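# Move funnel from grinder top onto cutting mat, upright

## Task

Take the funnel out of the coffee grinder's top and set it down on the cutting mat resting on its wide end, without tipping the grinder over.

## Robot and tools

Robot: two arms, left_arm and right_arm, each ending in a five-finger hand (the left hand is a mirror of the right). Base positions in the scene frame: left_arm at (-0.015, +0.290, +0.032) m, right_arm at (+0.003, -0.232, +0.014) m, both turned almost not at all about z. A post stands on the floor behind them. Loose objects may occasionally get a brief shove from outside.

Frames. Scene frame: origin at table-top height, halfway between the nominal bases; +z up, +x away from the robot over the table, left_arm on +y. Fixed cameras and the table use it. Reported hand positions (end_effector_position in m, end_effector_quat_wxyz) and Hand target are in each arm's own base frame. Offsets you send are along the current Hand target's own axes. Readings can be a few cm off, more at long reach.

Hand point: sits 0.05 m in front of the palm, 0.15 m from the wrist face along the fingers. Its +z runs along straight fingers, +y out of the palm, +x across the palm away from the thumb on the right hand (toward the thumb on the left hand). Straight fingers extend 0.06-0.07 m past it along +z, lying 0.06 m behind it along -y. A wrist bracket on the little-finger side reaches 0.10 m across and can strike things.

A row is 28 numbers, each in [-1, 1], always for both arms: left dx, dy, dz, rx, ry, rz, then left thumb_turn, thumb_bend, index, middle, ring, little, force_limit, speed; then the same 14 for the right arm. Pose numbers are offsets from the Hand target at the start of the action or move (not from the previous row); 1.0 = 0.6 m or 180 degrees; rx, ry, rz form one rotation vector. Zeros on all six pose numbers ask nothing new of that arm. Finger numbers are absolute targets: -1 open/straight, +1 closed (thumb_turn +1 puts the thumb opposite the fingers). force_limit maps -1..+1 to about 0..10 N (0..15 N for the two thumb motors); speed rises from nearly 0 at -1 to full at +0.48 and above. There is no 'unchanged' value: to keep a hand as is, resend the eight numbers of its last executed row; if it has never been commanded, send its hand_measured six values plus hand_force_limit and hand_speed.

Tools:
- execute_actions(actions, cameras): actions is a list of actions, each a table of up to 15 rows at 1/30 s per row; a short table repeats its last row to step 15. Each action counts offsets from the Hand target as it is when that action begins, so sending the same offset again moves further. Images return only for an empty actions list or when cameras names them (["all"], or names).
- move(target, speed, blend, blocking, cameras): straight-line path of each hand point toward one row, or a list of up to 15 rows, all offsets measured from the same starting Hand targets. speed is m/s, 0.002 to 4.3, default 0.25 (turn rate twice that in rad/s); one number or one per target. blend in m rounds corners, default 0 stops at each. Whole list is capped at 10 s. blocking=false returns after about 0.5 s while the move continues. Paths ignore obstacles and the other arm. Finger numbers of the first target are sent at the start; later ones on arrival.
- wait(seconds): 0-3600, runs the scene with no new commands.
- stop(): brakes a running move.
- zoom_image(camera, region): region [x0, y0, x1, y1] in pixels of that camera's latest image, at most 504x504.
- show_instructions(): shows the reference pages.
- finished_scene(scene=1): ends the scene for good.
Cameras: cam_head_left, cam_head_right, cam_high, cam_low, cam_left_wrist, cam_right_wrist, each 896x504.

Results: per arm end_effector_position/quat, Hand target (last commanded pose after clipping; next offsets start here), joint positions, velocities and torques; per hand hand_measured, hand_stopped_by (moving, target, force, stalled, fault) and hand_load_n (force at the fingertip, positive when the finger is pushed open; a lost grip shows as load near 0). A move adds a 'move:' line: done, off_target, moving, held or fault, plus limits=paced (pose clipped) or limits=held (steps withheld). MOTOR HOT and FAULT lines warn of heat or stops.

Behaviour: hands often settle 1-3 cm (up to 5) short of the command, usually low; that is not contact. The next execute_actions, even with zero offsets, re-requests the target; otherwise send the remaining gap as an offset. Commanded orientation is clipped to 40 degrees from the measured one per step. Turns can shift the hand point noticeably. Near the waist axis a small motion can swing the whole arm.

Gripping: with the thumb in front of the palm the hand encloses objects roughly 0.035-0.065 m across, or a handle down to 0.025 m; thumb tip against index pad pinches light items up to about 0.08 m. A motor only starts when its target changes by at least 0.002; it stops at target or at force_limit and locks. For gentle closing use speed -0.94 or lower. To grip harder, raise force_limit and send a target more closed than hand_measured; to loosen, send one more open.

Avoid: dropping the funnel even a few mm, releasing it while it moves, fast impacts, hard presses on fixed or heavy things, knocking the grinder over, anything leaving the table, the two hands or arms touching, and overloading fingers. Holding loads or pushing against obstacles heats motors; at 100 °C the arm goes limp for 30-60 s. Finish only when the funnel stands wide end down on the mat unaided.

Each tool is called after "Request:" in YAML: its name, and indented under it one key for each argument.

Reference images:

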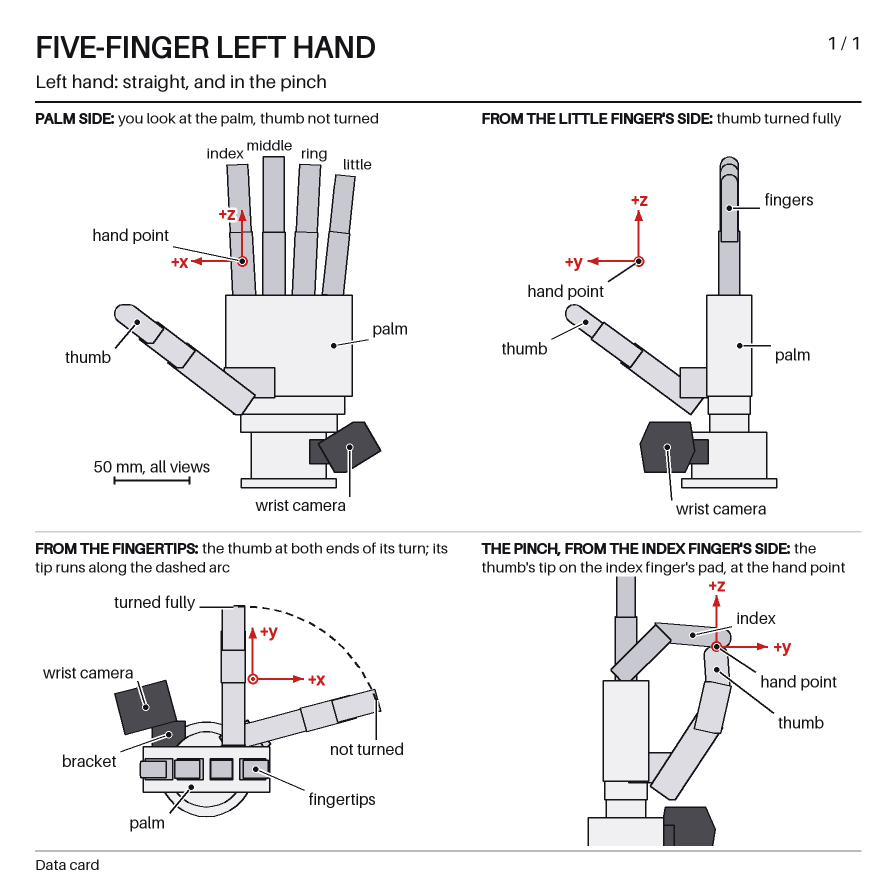

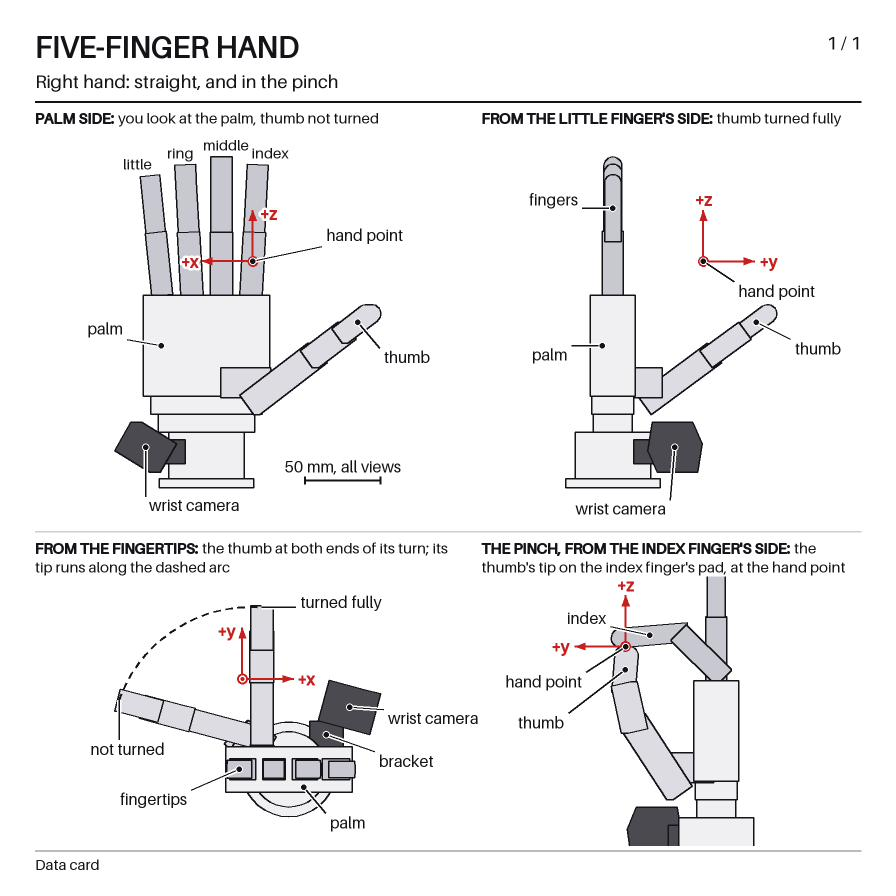

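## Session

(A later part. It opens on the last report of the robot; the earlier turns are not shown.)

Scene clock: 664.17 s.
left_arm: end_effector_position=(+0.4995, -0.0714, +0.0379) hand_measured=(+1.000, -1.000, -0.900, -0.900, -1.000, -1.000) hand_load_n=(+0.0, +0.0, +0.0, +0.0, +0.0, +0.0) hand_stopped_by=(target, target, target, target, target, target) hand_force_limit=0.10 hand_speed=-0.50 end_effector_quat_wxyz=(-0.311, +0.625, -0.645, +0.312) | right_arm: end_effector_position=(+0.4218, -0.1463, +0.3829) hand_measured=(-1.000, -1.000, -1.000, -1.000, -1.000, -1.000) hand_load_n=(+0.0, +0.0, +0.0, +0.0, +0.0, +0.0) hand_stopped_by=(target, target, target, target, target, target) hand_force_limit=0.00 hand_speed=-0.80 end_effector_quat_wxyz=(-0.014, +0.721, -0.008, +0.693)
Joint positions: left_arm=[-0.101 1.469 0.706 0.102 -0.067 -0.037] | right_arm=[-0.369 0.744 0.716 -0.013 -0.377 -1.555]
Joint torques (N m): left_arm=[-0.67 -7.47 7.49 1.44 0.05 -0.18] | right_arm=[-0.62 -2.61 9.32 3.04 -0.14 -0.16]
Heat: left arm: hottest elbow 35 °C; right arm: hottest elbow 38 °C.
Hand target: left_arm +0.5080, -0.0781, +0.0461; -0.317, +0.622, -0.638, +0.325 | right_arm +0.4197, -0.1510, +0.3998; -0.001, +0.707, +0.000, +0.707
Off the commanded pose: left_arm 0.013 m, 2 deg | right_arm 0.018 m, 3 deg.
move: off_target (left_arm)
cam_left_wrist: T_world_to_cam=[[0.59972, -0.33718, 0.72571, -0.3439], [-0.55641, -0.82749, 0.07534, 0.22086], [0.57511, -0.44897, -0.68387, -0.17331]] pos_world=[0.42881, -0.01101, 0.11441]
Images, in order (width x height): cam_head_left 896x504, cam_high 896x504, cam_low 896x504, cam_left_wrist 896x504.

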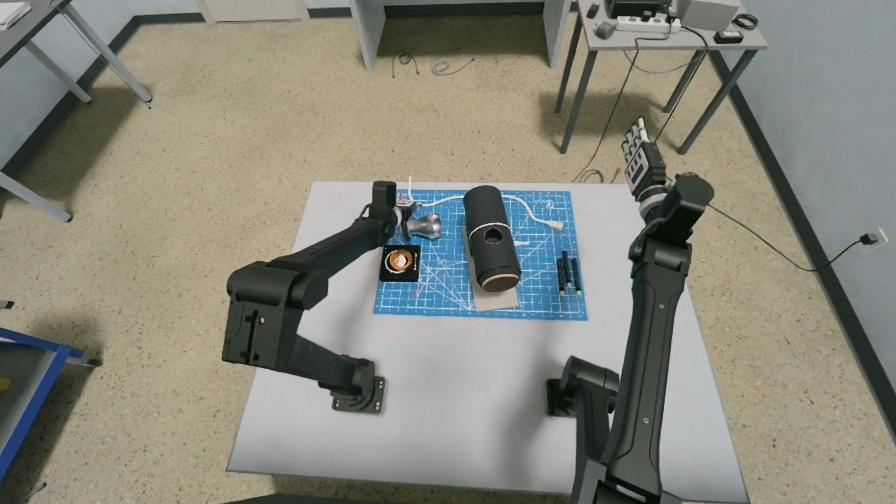

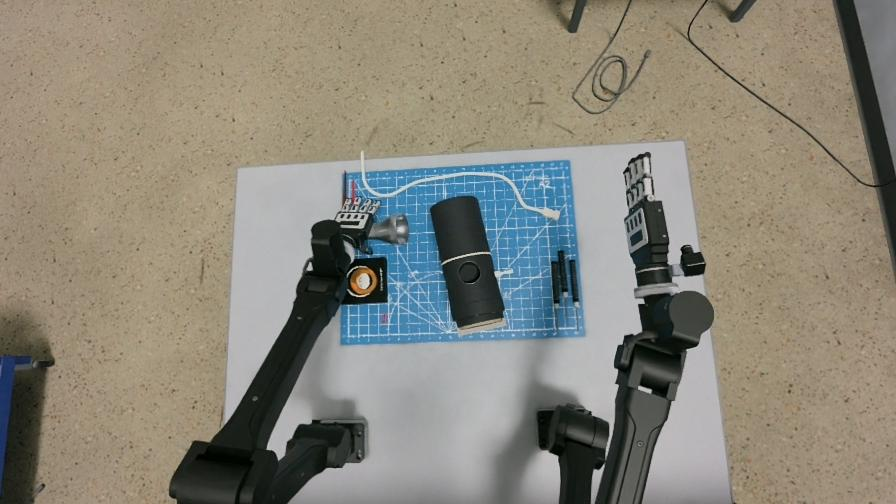

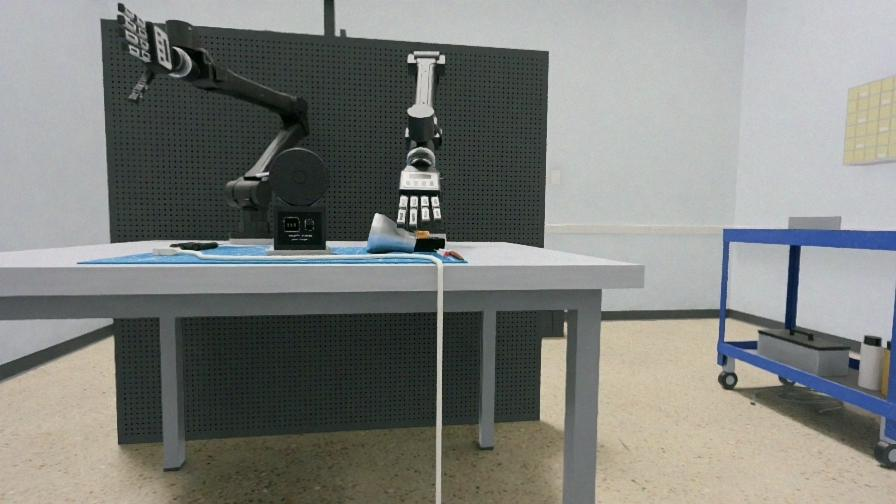

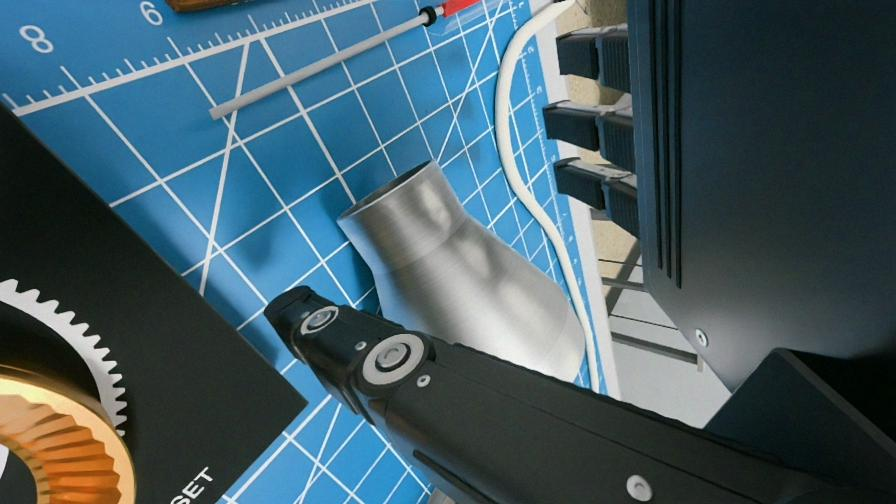

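Request:
move:
  target: [0,0.031,0.0225,0,0,0,1,-1,-0.9,-0.9,-1,-1,0.1,-0.5, 0,0,0,0,0,0,-1,-1,-1,-1,-1,-1,0,-0.8]
  speed: 0.06
  cameras: ["cam_high","cam_low","cam_left_wrist","cam_head_left"]

Request:
zoom_image:
  camera: "cam_low"
  region: [320, 120, 500, 280]

Request:
zoom_image:
  camera: "cam_left_wrist"
  region: [230, 120, 550, 400]

Scene clock: 677.03 s.
left_arm: end_effector_position=(+0.4998, -0.0715, +0.0154) hand_measured=(+1.000, -1.000, -0.900, -0.900, -1.000, -1.000) hand_load_n=(+0.5, +0.0, +0.0, +0.0, +0.0, +0.0) hand_stopped_by=(target, target, target, target, target, target) hand_force_limit=0.10 hand_speed=-0.50 end_effector_quat_wxyz=(-0.311, +0.625, -0.645, +0.312) | right_arm: end_effector_position=(+0.4218, -0.1463, +0.3829) hand_measured=(-1.000, -1.000, -1.000, -1.000, -1.000, -1.000) hand_load_n=(+0.0, +0.0, +0.0, +0.0, -0.5, +0.5) hand_stopped_by=(target, target, target, target, target, target) hand_force_limit=0.00 hand_speed=-0.80 end_effector_quat_wxyz=(-0.014, +0.721, -0.008, +0.693)
Joint positions: left_arm=[-0.101 1.524 0.685 0.18 -0.067 -0.037] | right_arm=[-0.369 0.744 0.716 -0.013 -0.377 -1.555]
Joint torques (N m): left_arm=[-0.56 -7.59 7.02 1.44 0.03 -0.18] | right_arm=[-0.56 -2.67 9.35 3 -0.14 -0.15]
Heat: left arm: hottest elbow 35 °C; right arm: hottest elbow 38 °C.
Hand target: left_arm +0.5080, -0.0781, +0.0231; -0.317, +0.622, -0.638, +0.325 | right_arm +0.4197, -0.1510, +0.3998; -0.001, +0.707, +0.000, +0.707
Off the commanded pose: left_arm 0.013 m, 2 deg | right_arm 0.018 m, 3 deg.
move: off_target (left_arm)
cam_left_wrist: T_world_to_cam=[[0.59916, -0.33709, 0.7262, -0.3275], [-0.55648, -0.82747, 0.07503, 0.22273], [0.57562, -0.44907, -0.68337, -0.18908]] pos_world=[0.429, -0.01101, 0.09191]
Images, in order (width x height): cam_head_left 896x504, cam_high 896x504, cam_low 896x504, cam_left_wrist 896x504.

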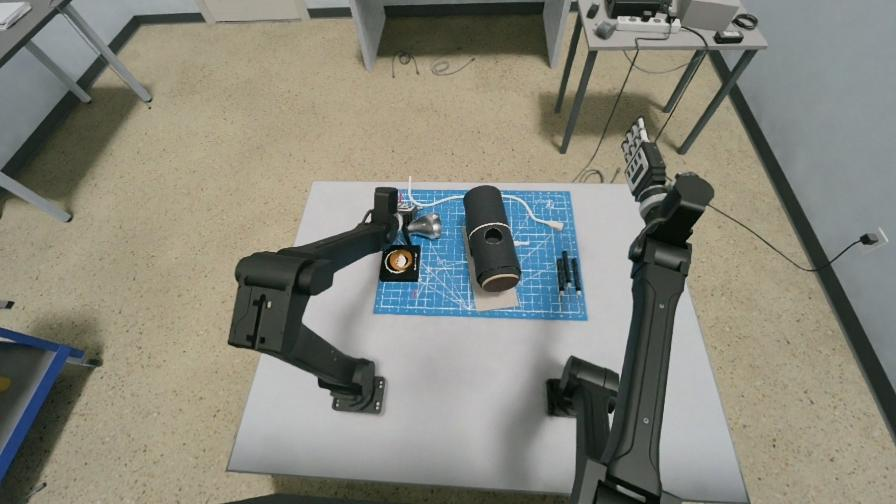

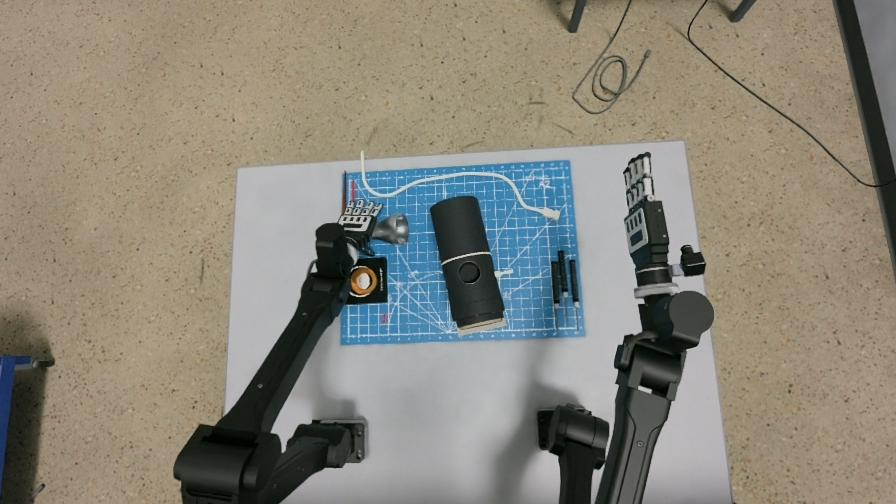

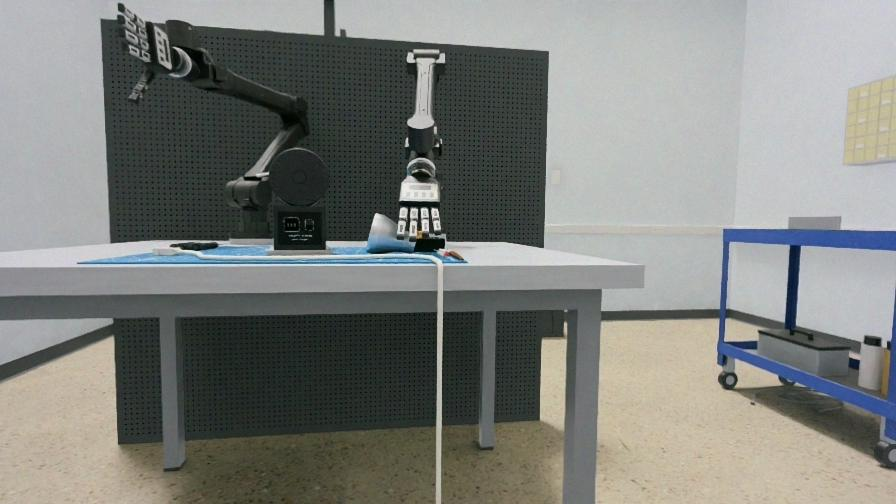

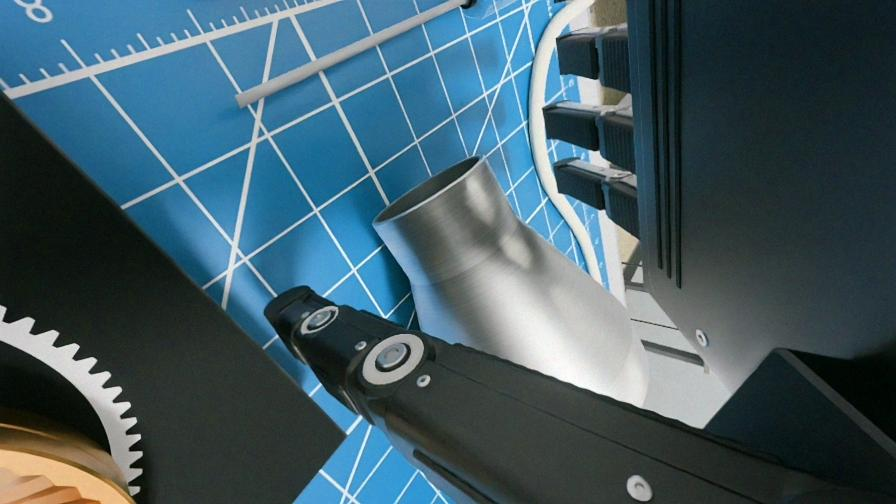

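Scaled by 2.800.

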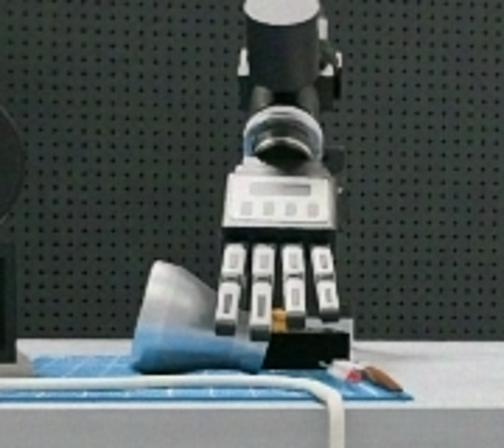

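Scaled by 1.575.

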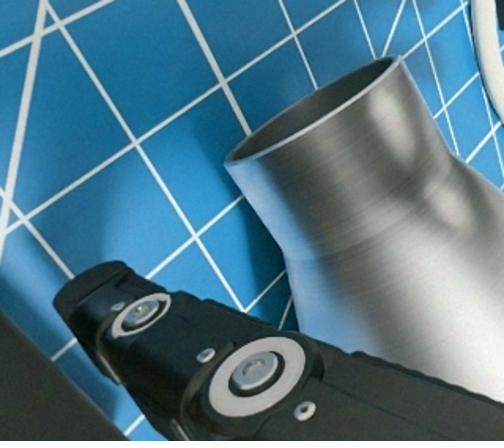

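Request:
move:
  target: [0,0,0,0,0,0,1,-0.55,-0.5,-0.5,-1,-1,-0.6,-0.8, 0,0,0,0,0,0,-1,-1,-1,-1,-1,-1,0,-0.8]
  speed: 0.06
  cameras: ["cam_low","cam_left_wrist"]

Request:
zoom_image:
  camera: "cam_left_wrist"
  region: [230, 120, 650, 400]

Request:
zoom_image:
  camera: "cam_low"
  region: [340, 180, 480, 280]

Scene clock: 684.63 s.
left_arm: end_effector_position=(+0.4998, -0.0715, +0.0154) hand_measured=(+1.000, -0.550, -0.500, -0.500, -1.000, -1.000) hand_load_n=(+0.0, +0.0, +0.0, +0.0, +0.0, +0.0) hand_stopped_by=(target, target, target, target, target, target) hand_force_limit=-0.60 hand_speed=-0.80 end_effector_quat_wxyz=(-0.311, +0.625, -0.645, +0.312) | right_arm: end_effector_position=(+0.4218, -0.1463, +0.3829) hand_measured=(-1.000, -1.000, -1.000, -1.000, -1.000, -1.000) hand_load_n=(+0.0, +0.0, +0.0, +0.0, +0.0, +0.0) hand_stopped_by=(target, target, target, target, target, target) hand_force_limit=0.00 hand_speed=-0.80 end_effector_quat_wxyz=(-0.014, +0.721, -0.008, +0.693)
Joint positions: left_arm=[-0.101 1.524 0.685 0.18 -0.067 -0.037] | right_arm=[-0.369 0.744 0.716 -0.013 -0.377 -1.555]
Joint torques (N m): left_arm=[-0.73 -7.77 7.05 1.47 0.03 -0.17] | right_arm=[-0.5 -2.67 9.36 3.03 -0.13 -0.14]
Heat: left arm: hottest elbow 35 °C; right arm: hottest elbow 38 °C.
Hand target: left_arm +0.5080, -0.0781, +0.0231; -0.317, +0.622, -0.638, +0.325 | right_arm +0.4197, -0.1510, +0.3998; -0.001, +0.707, +0.000, +0.707
Off the commanded pose: left_arm 0.013 m, 2 deg | right_arm 0.018 m, 3 deg.
move: done
cam_left_wrist: T_world_to_cam=[[0.59916, -0.33709, 0.7262, -0.3275], [-0.55648, -0.82747, 0.07503, 0.22273], [0.57562, -0.44907, -0.68337, -0.18908]] pos_world=[0.429, -0.01101, 0.09191]

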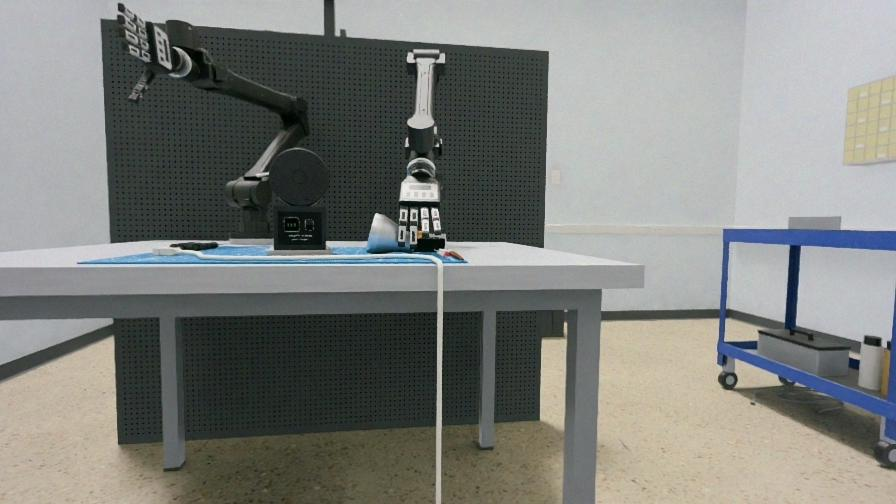

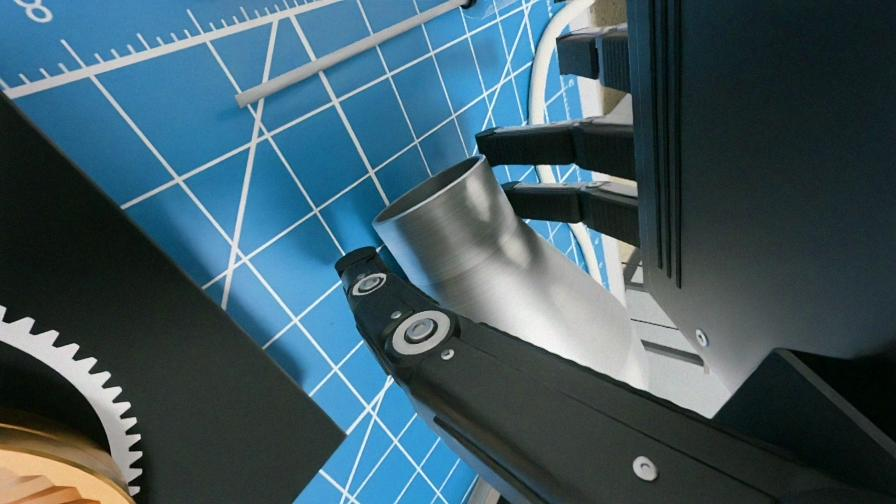

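Scaled by 1.200.

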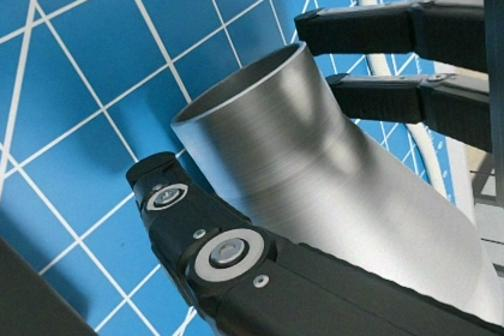

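Scaled by 3.600.

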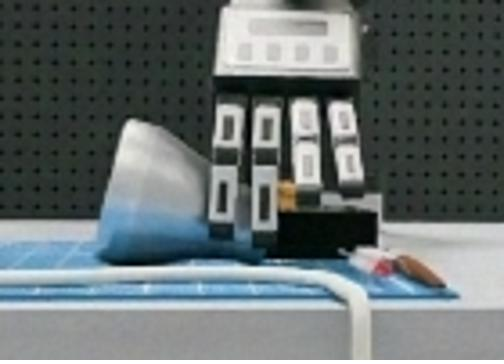

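Request:
move:
  target: [0,0,0,0,0,0,1,-0.2,0.1,0.1,-1,-1,-0.6,-0.92, 0,0,0,0,0,0,-1,-1,-1,-1,-1,-1,0,-0.8]
  speed: 0.06
  cameras: ["cam_low","cam_left_wrist"]

Request:
zoom_image:
  camera: "cam_left_wrist"
  region: [230, 120, 650, 400]

Request:
zoom_image:
  camera: "cam_low"
  region: [340, 180, 480, 280]

Scene clock: 689.83 s.
left_arm: end_effector_position=(+0.4999, -0.0707, +0.0154) hand_measured=(+1.000, -0.406, -0.248, -0.232, -1.000, -1.000) hand_load_n=(+0.0, +3.0, +1.5, +2.5, +0.0, +0.0) hand_stopped_by=(target, force, force, force, target, target) hand_force_limit=-0.60 hand_speed=-0.92 end_effector_quat_wxyz=(-0.311, +0.625, -0.644, +0.312) | right_arm: end_effector_position=(+0.4218, -0.1463, +0.3829) hand_measured=(-1.000, -1.000, -1.000, -1.000, -1.000, -1.000) hand_load_n=(+0.0, +0.0, +0.0, +0.0, +0.0, +0.0) hand_stopped_by=(target, target, target, target, target, target) hand_force_limit=0.00 hand_speed=-0.80 end_effector_quat_wxyz=(-0.014, +0.721, -0.008, +0.693)
Joint positions: left_arm=[-0.1 1.524 0.685 0.18 -0.067 -0.038] | right_arm=[-0.369 0.744 0.716 -0.013 -0.377 -1.555]
Joint torques (N m): left_arm=[-0.56 -7.71 7.06 1.46 0.04 -0.18] | right_arm=[-0.38 -2.78 9.36 3.02 -0.15 -0.16]
Heat: left arm: hottest elbow 34 °C; right arm: hottest elbow 38 °C.
Hand target: left_arm +0.5080, -0.0781, +0.0231; -0.317, +0.622, -0.638, +0.325 | right_arm +0.4197, -0.1510, +0.3998; -0.001, +0.707, +0.000, +0.707
Off the commanded pose: left_arm 0.013 m, 2 deg | right_arm 0.018 m, 3 deg.
move: done
cam_left_wrist: T_world_to_cam=[[0.59993, -0.33539, 0.72636, -0.32761], [-0.55453, -0.82874, 0.07534, 0.22234], [0.5767, -0.44799, -0.68317, -0.18927]] pos_world=[0.42899, -0.01041, 0.09191]

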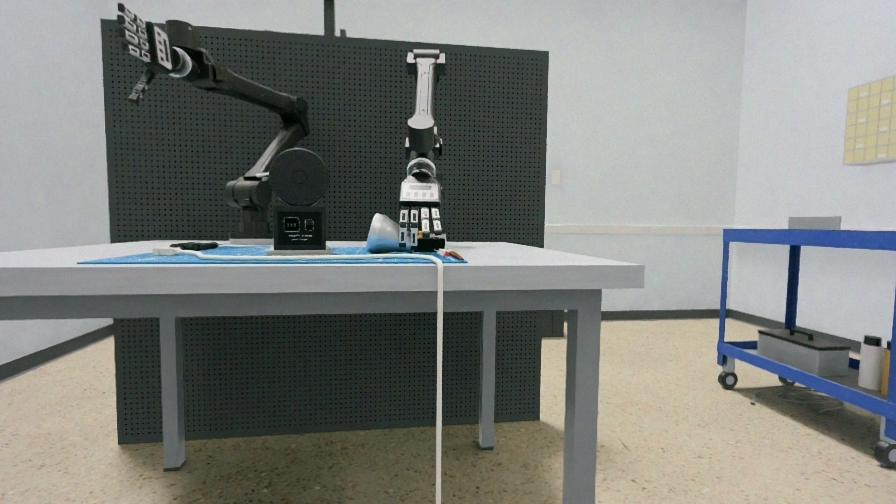

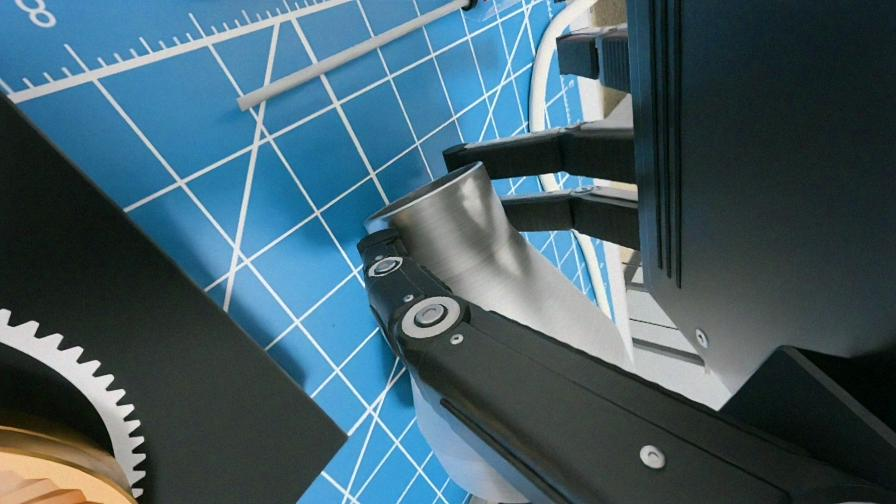

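Scaled by 1.200.

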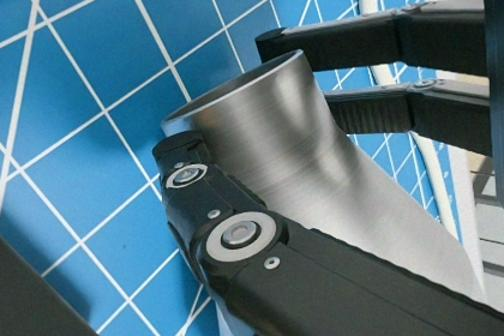

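Scaled by 3.600.

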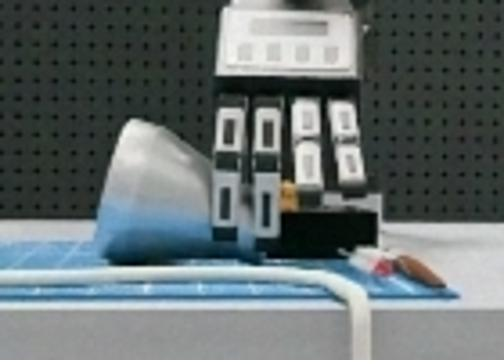

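Request:
move:
  target:
    - [0,0,0,0,0,0,1,-0.55,-0.45,-0.45,-1,-1,-0.6,-0.8, 0,0,0,0,0,0,-1,-1,-1,-1,-1,-1,0,-0.8]
    - [0.0117,0,0,0,0,0,1,-0.55,-0.45,-0.45,-1,-1,-0.6,-0.8, 0,0,0,0,0,0,-1,-1,-1,-1,-1,-1,0,-0.8]
  speed: 0.06
  cameras: ["cam_low","cam_left_wrist"]

Request:
zoom_image:
  camera: "cam_left_wrist"
  region: [230, 120, 650, 400]

Scene clock: 696.57 s.
left_arm: end_effector_position=(+0.4987, -0.0808, +0.0155) hand_measured=(+1.000, -0.550, -0.450, -0.450, -1.000, -1.000) hand_load_n=(+0.0, +0.0, +0.0, +0.0, +0.0, +0.0) hand_stopped_by=(target, target, target, target, target, target) hand_force_limit=-0.60 hand_speed=-0.80 end_effector_quat_wxyz=(-0.311, +0.623, -0.646, +0.313) | right_arm: end_effector_position=(+0.4218, -0.1463, +0.3829) hand_measured=(-1.000, -1.000, -1.000, -1.000, -1.000, -1.000) hand_load_n=(+0.0, +0.0, +0.0, +0.0, +0.0, +0.0) hand_stopped_by=(target, target, target, target, target, target) hand_force_limit=0.00 hand_speed=-0.80 end_effector_quat_wxyz=(-0.014, +0.721, -0.008, +0.693)
Joint positions: left_arm=[-0.124 1.524 0.685 0.18 -0.081 -0.047] | right_arm=[-0.369 0.744 0.716 -0.013 -0.377 -1.555]
Joint torques (N m): left_arm=[-0.62 -7.71 7.17 1.36 0.02 -0.19] | right_arm=[-0.56 -2.61 9.33 3.03 -0.13 -0.15]
Heat: left arm: hottest elbow 34 °C; right arm: hottest elbow 38 °C.
Hand target: left_arm +0.5078, -0.0851, +0.0231; -0.317, +0.622, -0.638, +0.325 | right_arm +0.4197, -0.1510, +0.3998; -0.001, +0.707, +0.000, +0.707
Off the commanded pose: left_arm 0.013 m, 2 deg | right_arm 0.018 m, 3 deg.
move: off_target (left_arm)
cam_left_wrist: T_world_to_cam=[[0.59672, -0.34075, 0.72651, -0.32911], [-0.5609, -0.82457, 0.07395, 0.2169], [0.57386, -0.45162, -0.68317, -0.19198]] pos_world=[0.42822, -0.02, 0.09191]

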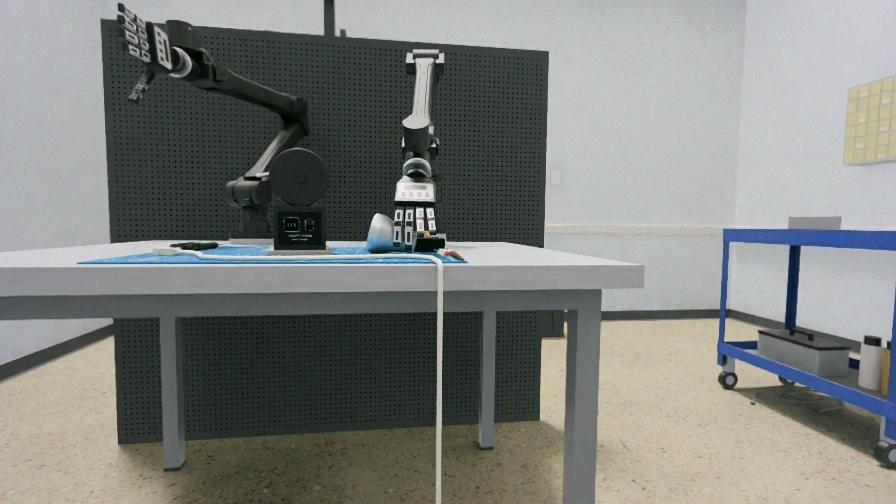

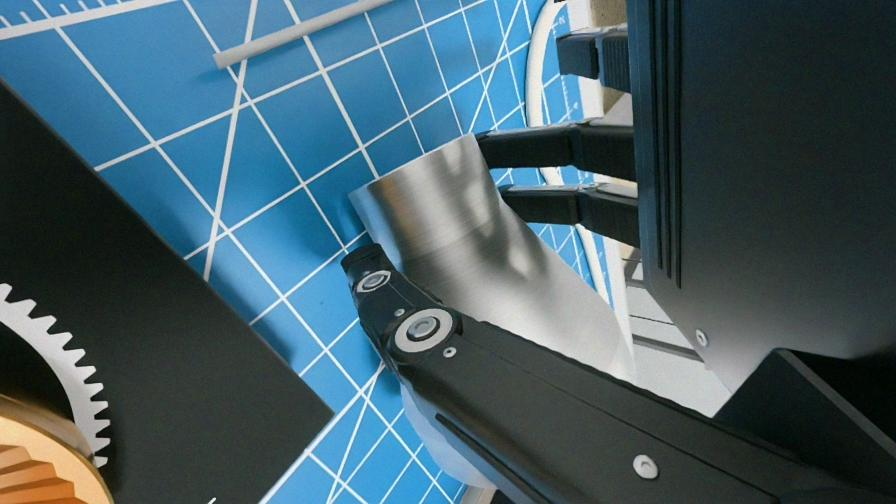

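Scaled by 1.200.

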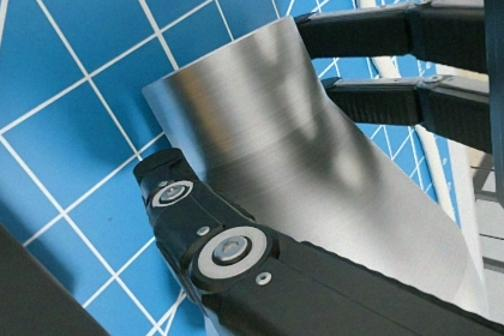

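Request:
move:
  target: [-0.01,0,0,0,0,0,1,-0.55,-0.45,-0.45,-1,-1,-0.6,-0.8, 0,0,0,0,0,0,-1,-1,-1,-1,-1,-1,0,-0.8]
  speed: 0.06
  cameras: ["cam_left_wrist"]

Scene clock: 702.33 s.
left_arm: end_effector_position=(+0.4985, -0.0821, +0.0156) hand_measured=(+1.000, -0.550, -0.450, -0.450, -1.000, -1.000) hand_load_n=(+0.0, +0.0, -0.5, +0.0, +0.0, +0.0) hand_stopped_by=(target, target, target, target, target, target) hand_force_limit=-0.60 hand_speed=-0.80 end_effector_quat_wxyz=(-0.308, +0.622, -0.647, +0.315) | right_arm: end_effector_position=(+0.4218, -0.1463, +0.3829) hand_measured=(-1.000, -1.000, -1.000, -1.000, -1.000, -1.000) hand_load_n=(+0.0, +0.0, +0.0, +0.0, +0.0, +0.0) hand_stopped_by=(target, target, target, target, target, target) hand_force_limit=0.00 hand_speed=-0.80 end_effector_quat_wxyz=(-0.014, +0.721, -0.008, +0.693)
Joint positions: left_arm=[-0.124 1.524 0.685 0.18 -0.074 -0.048] | right_arm=[-0.369 0.744 0.716 -0.013 -0.377 -1.555]
Joint torques (N m): left_arm=[0.73 -7.65 7.05 1.47 0.22 -0.1] | right_arm=[-0.5 -2.61 9.36 3.02 -0.14 -0.16]
Heat: left arm: hottest elbow 34 °C; right arm: hottest elbow 38 °C.
Hand target: left_arm +0.5080, -0.0791, +0.0231; -0.317, +0.622, -0.638, +0.325 | right_arm +0.4197, -0.1510, +0.3998; -0.001, +0.707, +0.000, +0.707
Off the commanded pose: left_arm 0.012 m, 2 deg | right_arm 0.018 m, 3 deg.
move: off_target (left_arm)
cam_left_wrist: T_world_to_cam=[[0.59541, -0.34058, 0.72766, -0.32888], [-0.5651, -0.82132, 0.07798, 0.21792], [0.57109, -0.45763, -0.68149, -0.19153]] pos_world=[0.42834, -0.02067, 0.09179]

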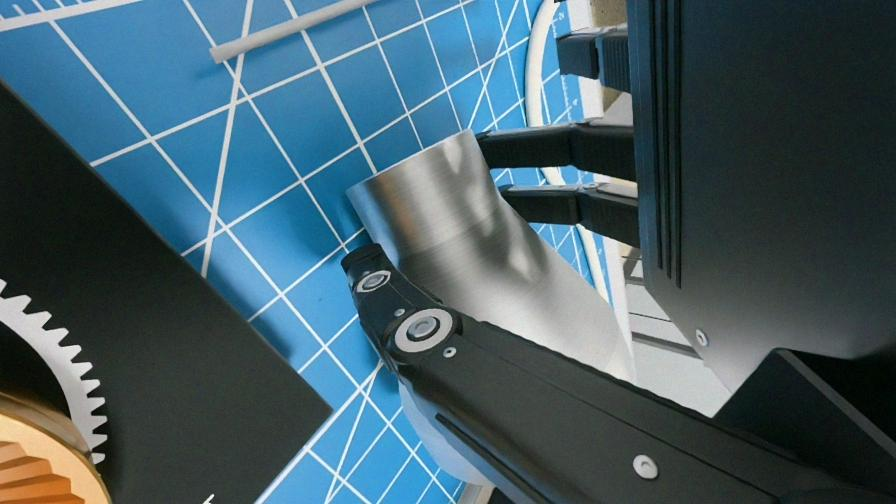

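Request:
move:
  target: [-0.0183,0,0,0,0,0,1,-0.55,-0.45,-0.45,-1,-1,-0.6,-0.8, 0,0,0,0,0,0,-1,-1,-1,-1,-1,-1,0,-0.8]
  speed: 0.04
  cameras: ["cam_left_wrist"]

Scene clock: 706.00 s.
left_arm: end_effector_position=(+0.5004, -0.0704, +0.0161) hand_measured=(+1.000, -0.550, -0.450, -0.450, -1.000, -1.000) hand_load_n=(+0.0, +0.0, +0.0, -0.5, +0.0, +0.0) hand_stopped_by=(target, target, target, target, target, target) hand_force_limit=-0.60 hand_speed=-0.80 end_effector_quat_wxyz=(-0.306, +0.629, -0.641, +0.317) | right_arm: end_effector_position=(+0.4218, -0.1463, +0.3829) hand_measured=(-1.000, -1.000, -1.000, -1.000, -1.000, -1.000) hand_load_n=(+0.0, +0.0, +0.0, +0.0, +0.0, +0.0) hand_stopped_by=(target, target, target, target, target, target) hand_force_limit=0.00 hand_speed=-0.80 end_effector_quat_wxyz=(-0.014, +0.721, -0.008, +0.693)
Joint positions: left_arm=[-0.092 1.524 0.685 0.181 -0.052 -0.048] | right_arm=[-0.369 0.744 0.716 -0.013 -0.377 -1.555]
Joint torques (N m): left_arm=[0.91 -7.77 6.89 1.42 0.22 0.05] | right_arm=[-0.62 -2.55 9.36 3.03 -0.14 -0.16]
Heat: left arm: hottest elbow 34 °C; right arm: hottest elbow 38 °C.
Hand target: left_arm +0.5083, -0.0681, +0.0231; -0.317, +0.622, -0.638, +0.325 | right_arm +0.4197, -0.1510, +0.3998; -0.001, +0.707, +0.000, +0.707
Off the commanded pose: left_arm 0.011 m, 2 deg | right_arm 0.018 m, 3 deg.
move: off_target (left_arm)
cam_left_wrist: T_world_to_cam=[[0.60016, -0.3218, 0.73229, -0.32761], [-0.55315, -0.82828, 0.08936, 0.22191], [0.57779, -0.4587, -0.6751, -0.19041]] pos_world=[0.42939, -0.00896, 0.09154]

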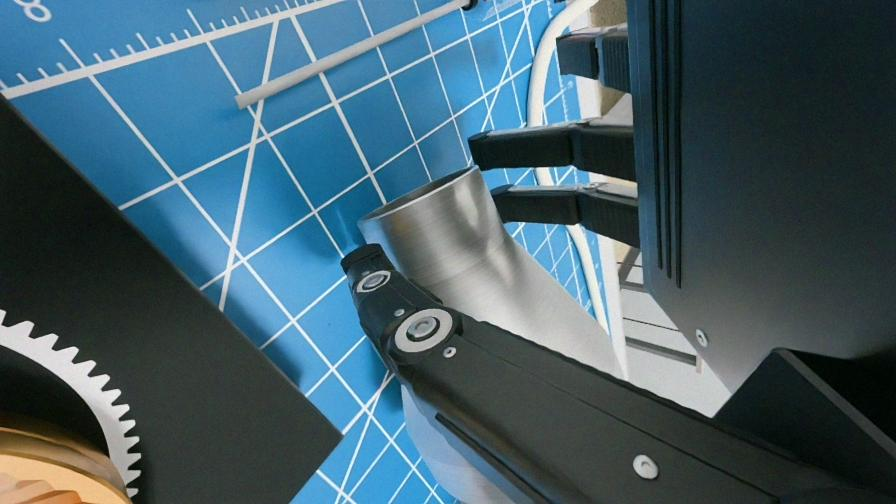

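Request:
move:
  target: [0.02,0,0,0,0,0,1,-0.55,-0.45,-0.45,-1,-1,-0.6,-0.8, 0,0,0,0,0,0,-1,-1,-1,-1,-1,-1,0,-0.8]
  speed: 0.04
  cameras: ["cam_left_wrist"]

Scene clock: 709.97 s.
left_arm: end_effector_position=(+0.4998, -0.0759, +0.0159) hand_measured=(+1.000, -0.550, -0.450, -0.450, -1.000, -1.000) hand_load_n=(+0.0, +0.0, +0.0, +0.0, +0.0, +0.0) hand_stopped_by=(target, target, target, target, target, target) hand_force_limit=-0.60 hand_speed=-0.80 end_effector_quat_wxyz=(-0.310, +0.626, -0.643, +0.314) | right_arm: end_effector_position=(+0.4218, -0.1463, +0.3829) hand_measured=(-1.000, -1.000, -1.000, -1.000, -1.000, -1.000) hand_load_n=(+0.0, +0.0, +0.0, +0.0, +0.0, +0.0) hand_stopped_by=(target, target, target, target, target, target) hand_force_limit=0.00 hand_speed=-0.80 end_effector_quat_wxyz=(-0.014, +0.721, -0.008, +0.693)
Joint positions: left_arm=[-0.111 1.524 0.685 0.181 -0.071 -0.048] | right_arm=[-0.369 0.744 0.716 -0.013 -0.377 -1.555]
Joint torques (N m): left_arm=[-0.62 -7.65 7.06 1.39 0.04 -0.11] | right_arm=[-0.56 -2.61 9.36 3 -0.13 -0.15]
Heat: left arm: hottest elbow 34 °C; right arm: hottest elbow 38 °C.
Hand target: left_arm +0.5079, -0.0801, +0.0231; -0.317, +0.622, -0.638, +0.325 | right_arm +0.4197, -0.1510, +0.3998; -0.001, +0.707, +0.000, +0.707
Off the commanded pose: left_arm 0.012 m, 2 deg | right_arm 0.018 m, 3 deg.
move: off_target (left_arm)
cam_left_wrist: T_world_to_cam=[[0.59829, -0.33228, 0.72914, -0.32855], [-0.55577, -0.82759, 0.07889, 0.21857], [0.57721, -0.45243, -0.67981, -0.19187]] pos_world=[0.42879, -0.01509, 0.09188]

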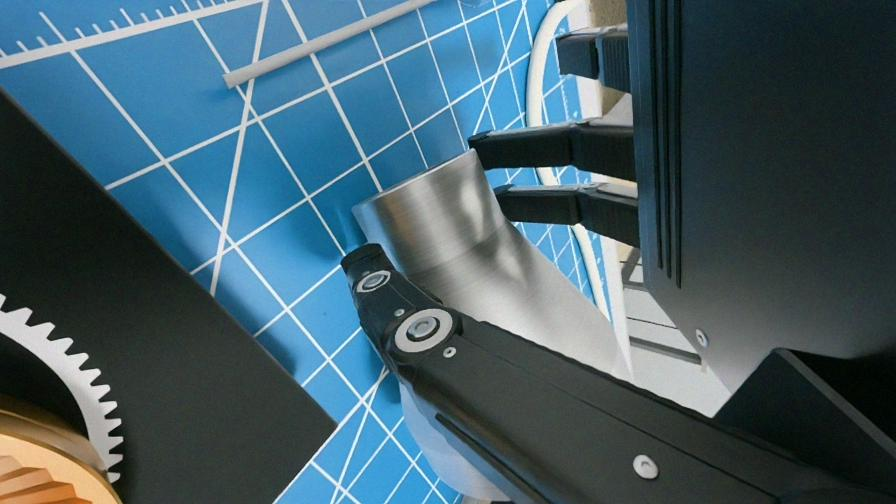

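Request:
move:
  target: [0,0,0,0,0,0,1,-0.2,0.1,0.1,-1,-1,-0.6,-0.92, 0,0,0,0,0,0,-1,-1,-1,-1,-1,-1,0,-0.8]
  speed: 0.06
  cameras: ["cam_low","cam_left_wrist"]

Request:
move:
  target: [0,0,0,0,0,0,1,0.0,0.3,0.3,-1,-1,0.1,-0.92, 0,0,0,0,0,0,-1,-1,-1,-1,-1,-1,0,-0.8]
  speed: 0.06
  cameras: ["cam_low","cam_left_wrist"]

Request:
zoom_image:
  camera: "cam_left_wrist"
  region: [230, 120, 650, 400]

Request:
zoom_image:
  camera: "cam_low"
  region: [340, 180, 480, 280]

Scene clock: 716.40 s.
left_arm: end_effector_position=(+0.4998, -0.0759, +0.0159) hand_measured=(+1.000, -0.434, -0.250, -0.234, -1.000, -1.000) hand_load_n=(+0.0, +3.0, +2.0, +2.5, +0.0, +0.0) hand_stopped_by=(target, force, force, force, target, target) hand_force_limit=-0.60 hand_speed=-0.92 end_effector_quat_wxyz=(-0.310, +0.626, -0.643, +0.314) | right_arm: end_effector_position=(+0.4218, -0.1463, +0.3829) hand_measured=(-1.000, -1.000, -1.000, -1.000, -1.000, -1.000) hand_load_n=(+0.0, +0.0, +0.0, +0.0, +0.0, +0.0) hand_stopped_by=(target, target, target, target, target, target) hand_force_limit=0.00 hand_speed=-0.80 end_effector_quat_wxyz=(-0.014, +0.721, -0.008, +0.693)
Joint positions: left_arm=[-0.111 1.524 0.685 0.181 -0.071 -0.048] | right_arm=[-0.369 0.744 0.716 -0.013 -0.377 -1.555]
Joint torques (N m): left_arm=[-0.62 -7.71 7.05 1.4 0.04 -0.12] | right_arm=[-0.44 -2.55 9.36 2.99 -0.13 -0.16]
Heat: left arm: hottest elbow 34 °C; right arm: hottest elbow 38 °C.
Hand target: left_arm +0.5079, -0.0801, +0.0231; -0.317, +0.622, -0.638, +0.325 | right_arm +0.4197, -0.1510, +0.3998; -0.001, +0.707, +0.000, +0.707
Off the commanded pose: left_arm 0.012 m, 2 deg | right_arm 0.018 m, 3 deg.
move: done
cam_left_wrist: T_world_to_cam=[[0.59829, -0.33228, 0.72914, -0.32855], [-0.55577, -0.82759, 0.07889, 0.21857], [0.57721, -0.45243, -0.67981, -0.19187]] pos_world=[0.42879, -0.01509, 0.09188]

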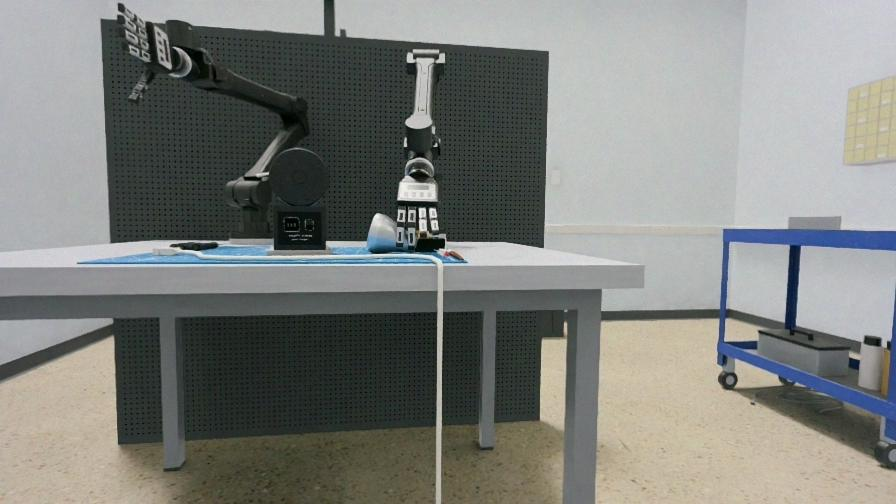

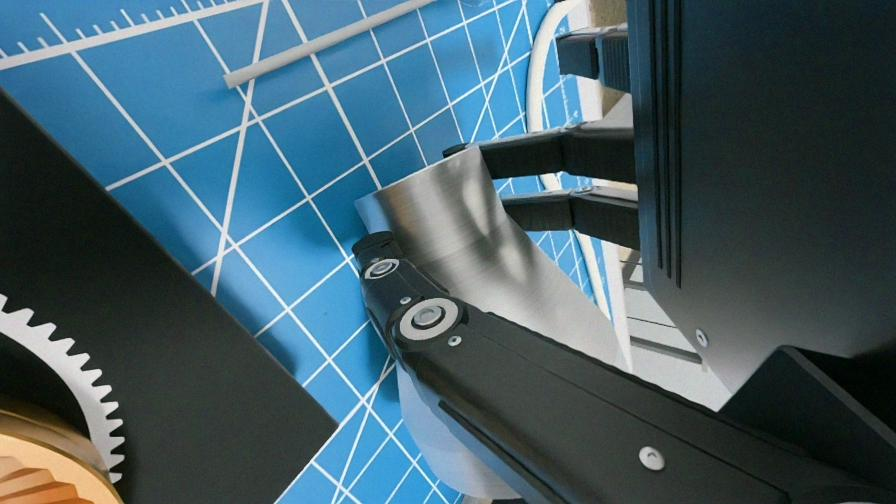

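Scene clock: 717.20 s.
left_arm: end_effector_position=(+0.4998, -0.0759, +0.0159) hand_measured=(+1.000, -0.424, -0.222, -0.206, -1.000, -1.000) hand_load_n=(+0.0, +8.0, +5.5, +6.0, +0.0, -0.5) hand_stopped_by=(target, force, force, force, target, target) hand_force_limit=0.10 hand_speed=-0.92 end_effector_quat_wxyz=(-0.310, +0.626, -0.643, +0.314) | right_arm: end_effector_position=(+0.4218, -0.1463, +0.3829) hand_measured=(-1.000, -1.000, -1.000, -1.000, -1.000, -1.000) hand_load_n=(+0.0, +0.0, +0.0, +0.0, +0.0, +0.0) hand_stopped_by=(target, target, target, target, target, target) hand_force_limit=0.00 hand_speed=-0.80 end_effector_quat_wxyz=(-0.014, +0.721, -0.008, +0.693)
Joint positions: left_arm=[-0.111 1.524 0.685 0.181 -0.071 -0.048] | right_arm=[-0.369 0.744 0.716 -0.013 -0.377 -1.555]
Joint torques (N m): left_arm=[-0.85 -7.71 7.08 1.42 0.04 -0.11] | right_arm=[-0.44 -2.67 9.37 3.06 -0.13 -0.15]
Heat: left arm: hottest elbow 34 °C; right arm: hottest elbow 38 °C.
Hand target: left_arm +0.5079, -0.0801, +0.0231; -0.317, +0.622, -0.638, +0.325 | right_arm +0.4197, -0.1510, +0.3998; -0.001, +0.707, +0.000, +0.707
Off the commanded pose: left_arm 0.012 m, 2 deg | right_arm 0.018 m, 3 deg.
move: done
cam_left_wrist: T_world_to_cam=[[0.59829, -0.33228, 0.72914, -0.32855], [-0.55577, -0.82759, 0.07889, 0.21857], [0.57721, -0.45243, -0.67981, -0.19187]] pos_world=[0.42879, -0.01509, 0.09188]

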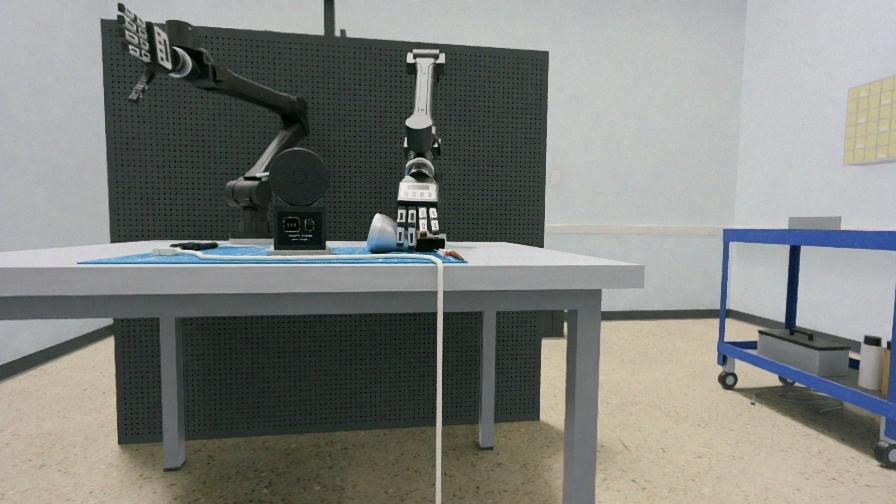

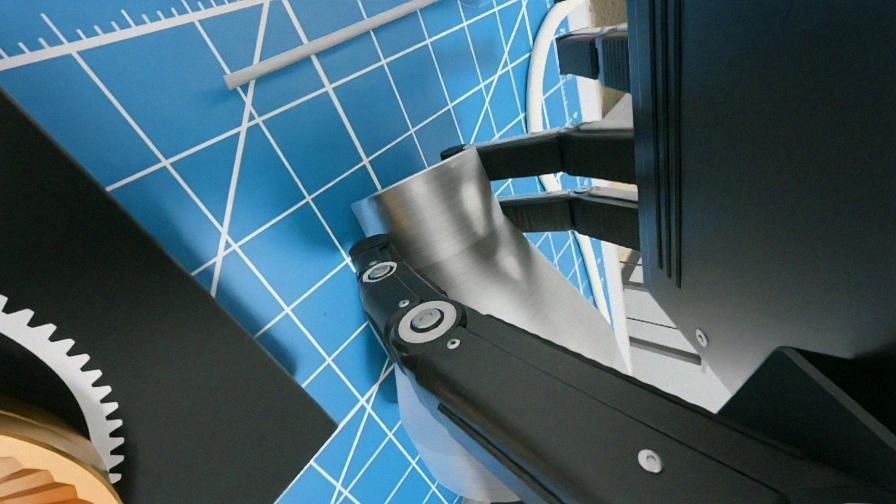

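Scaled by 1.200.

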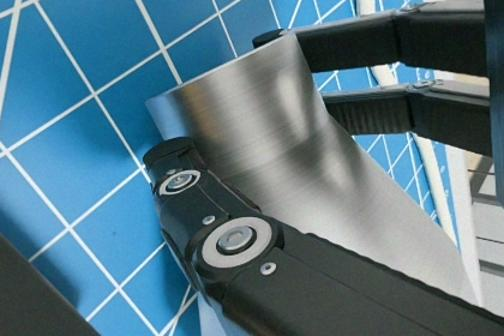

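Scaled by 3.600.

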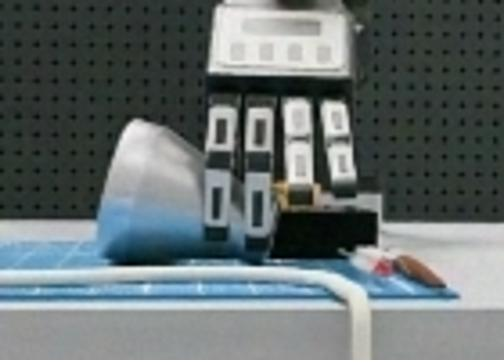

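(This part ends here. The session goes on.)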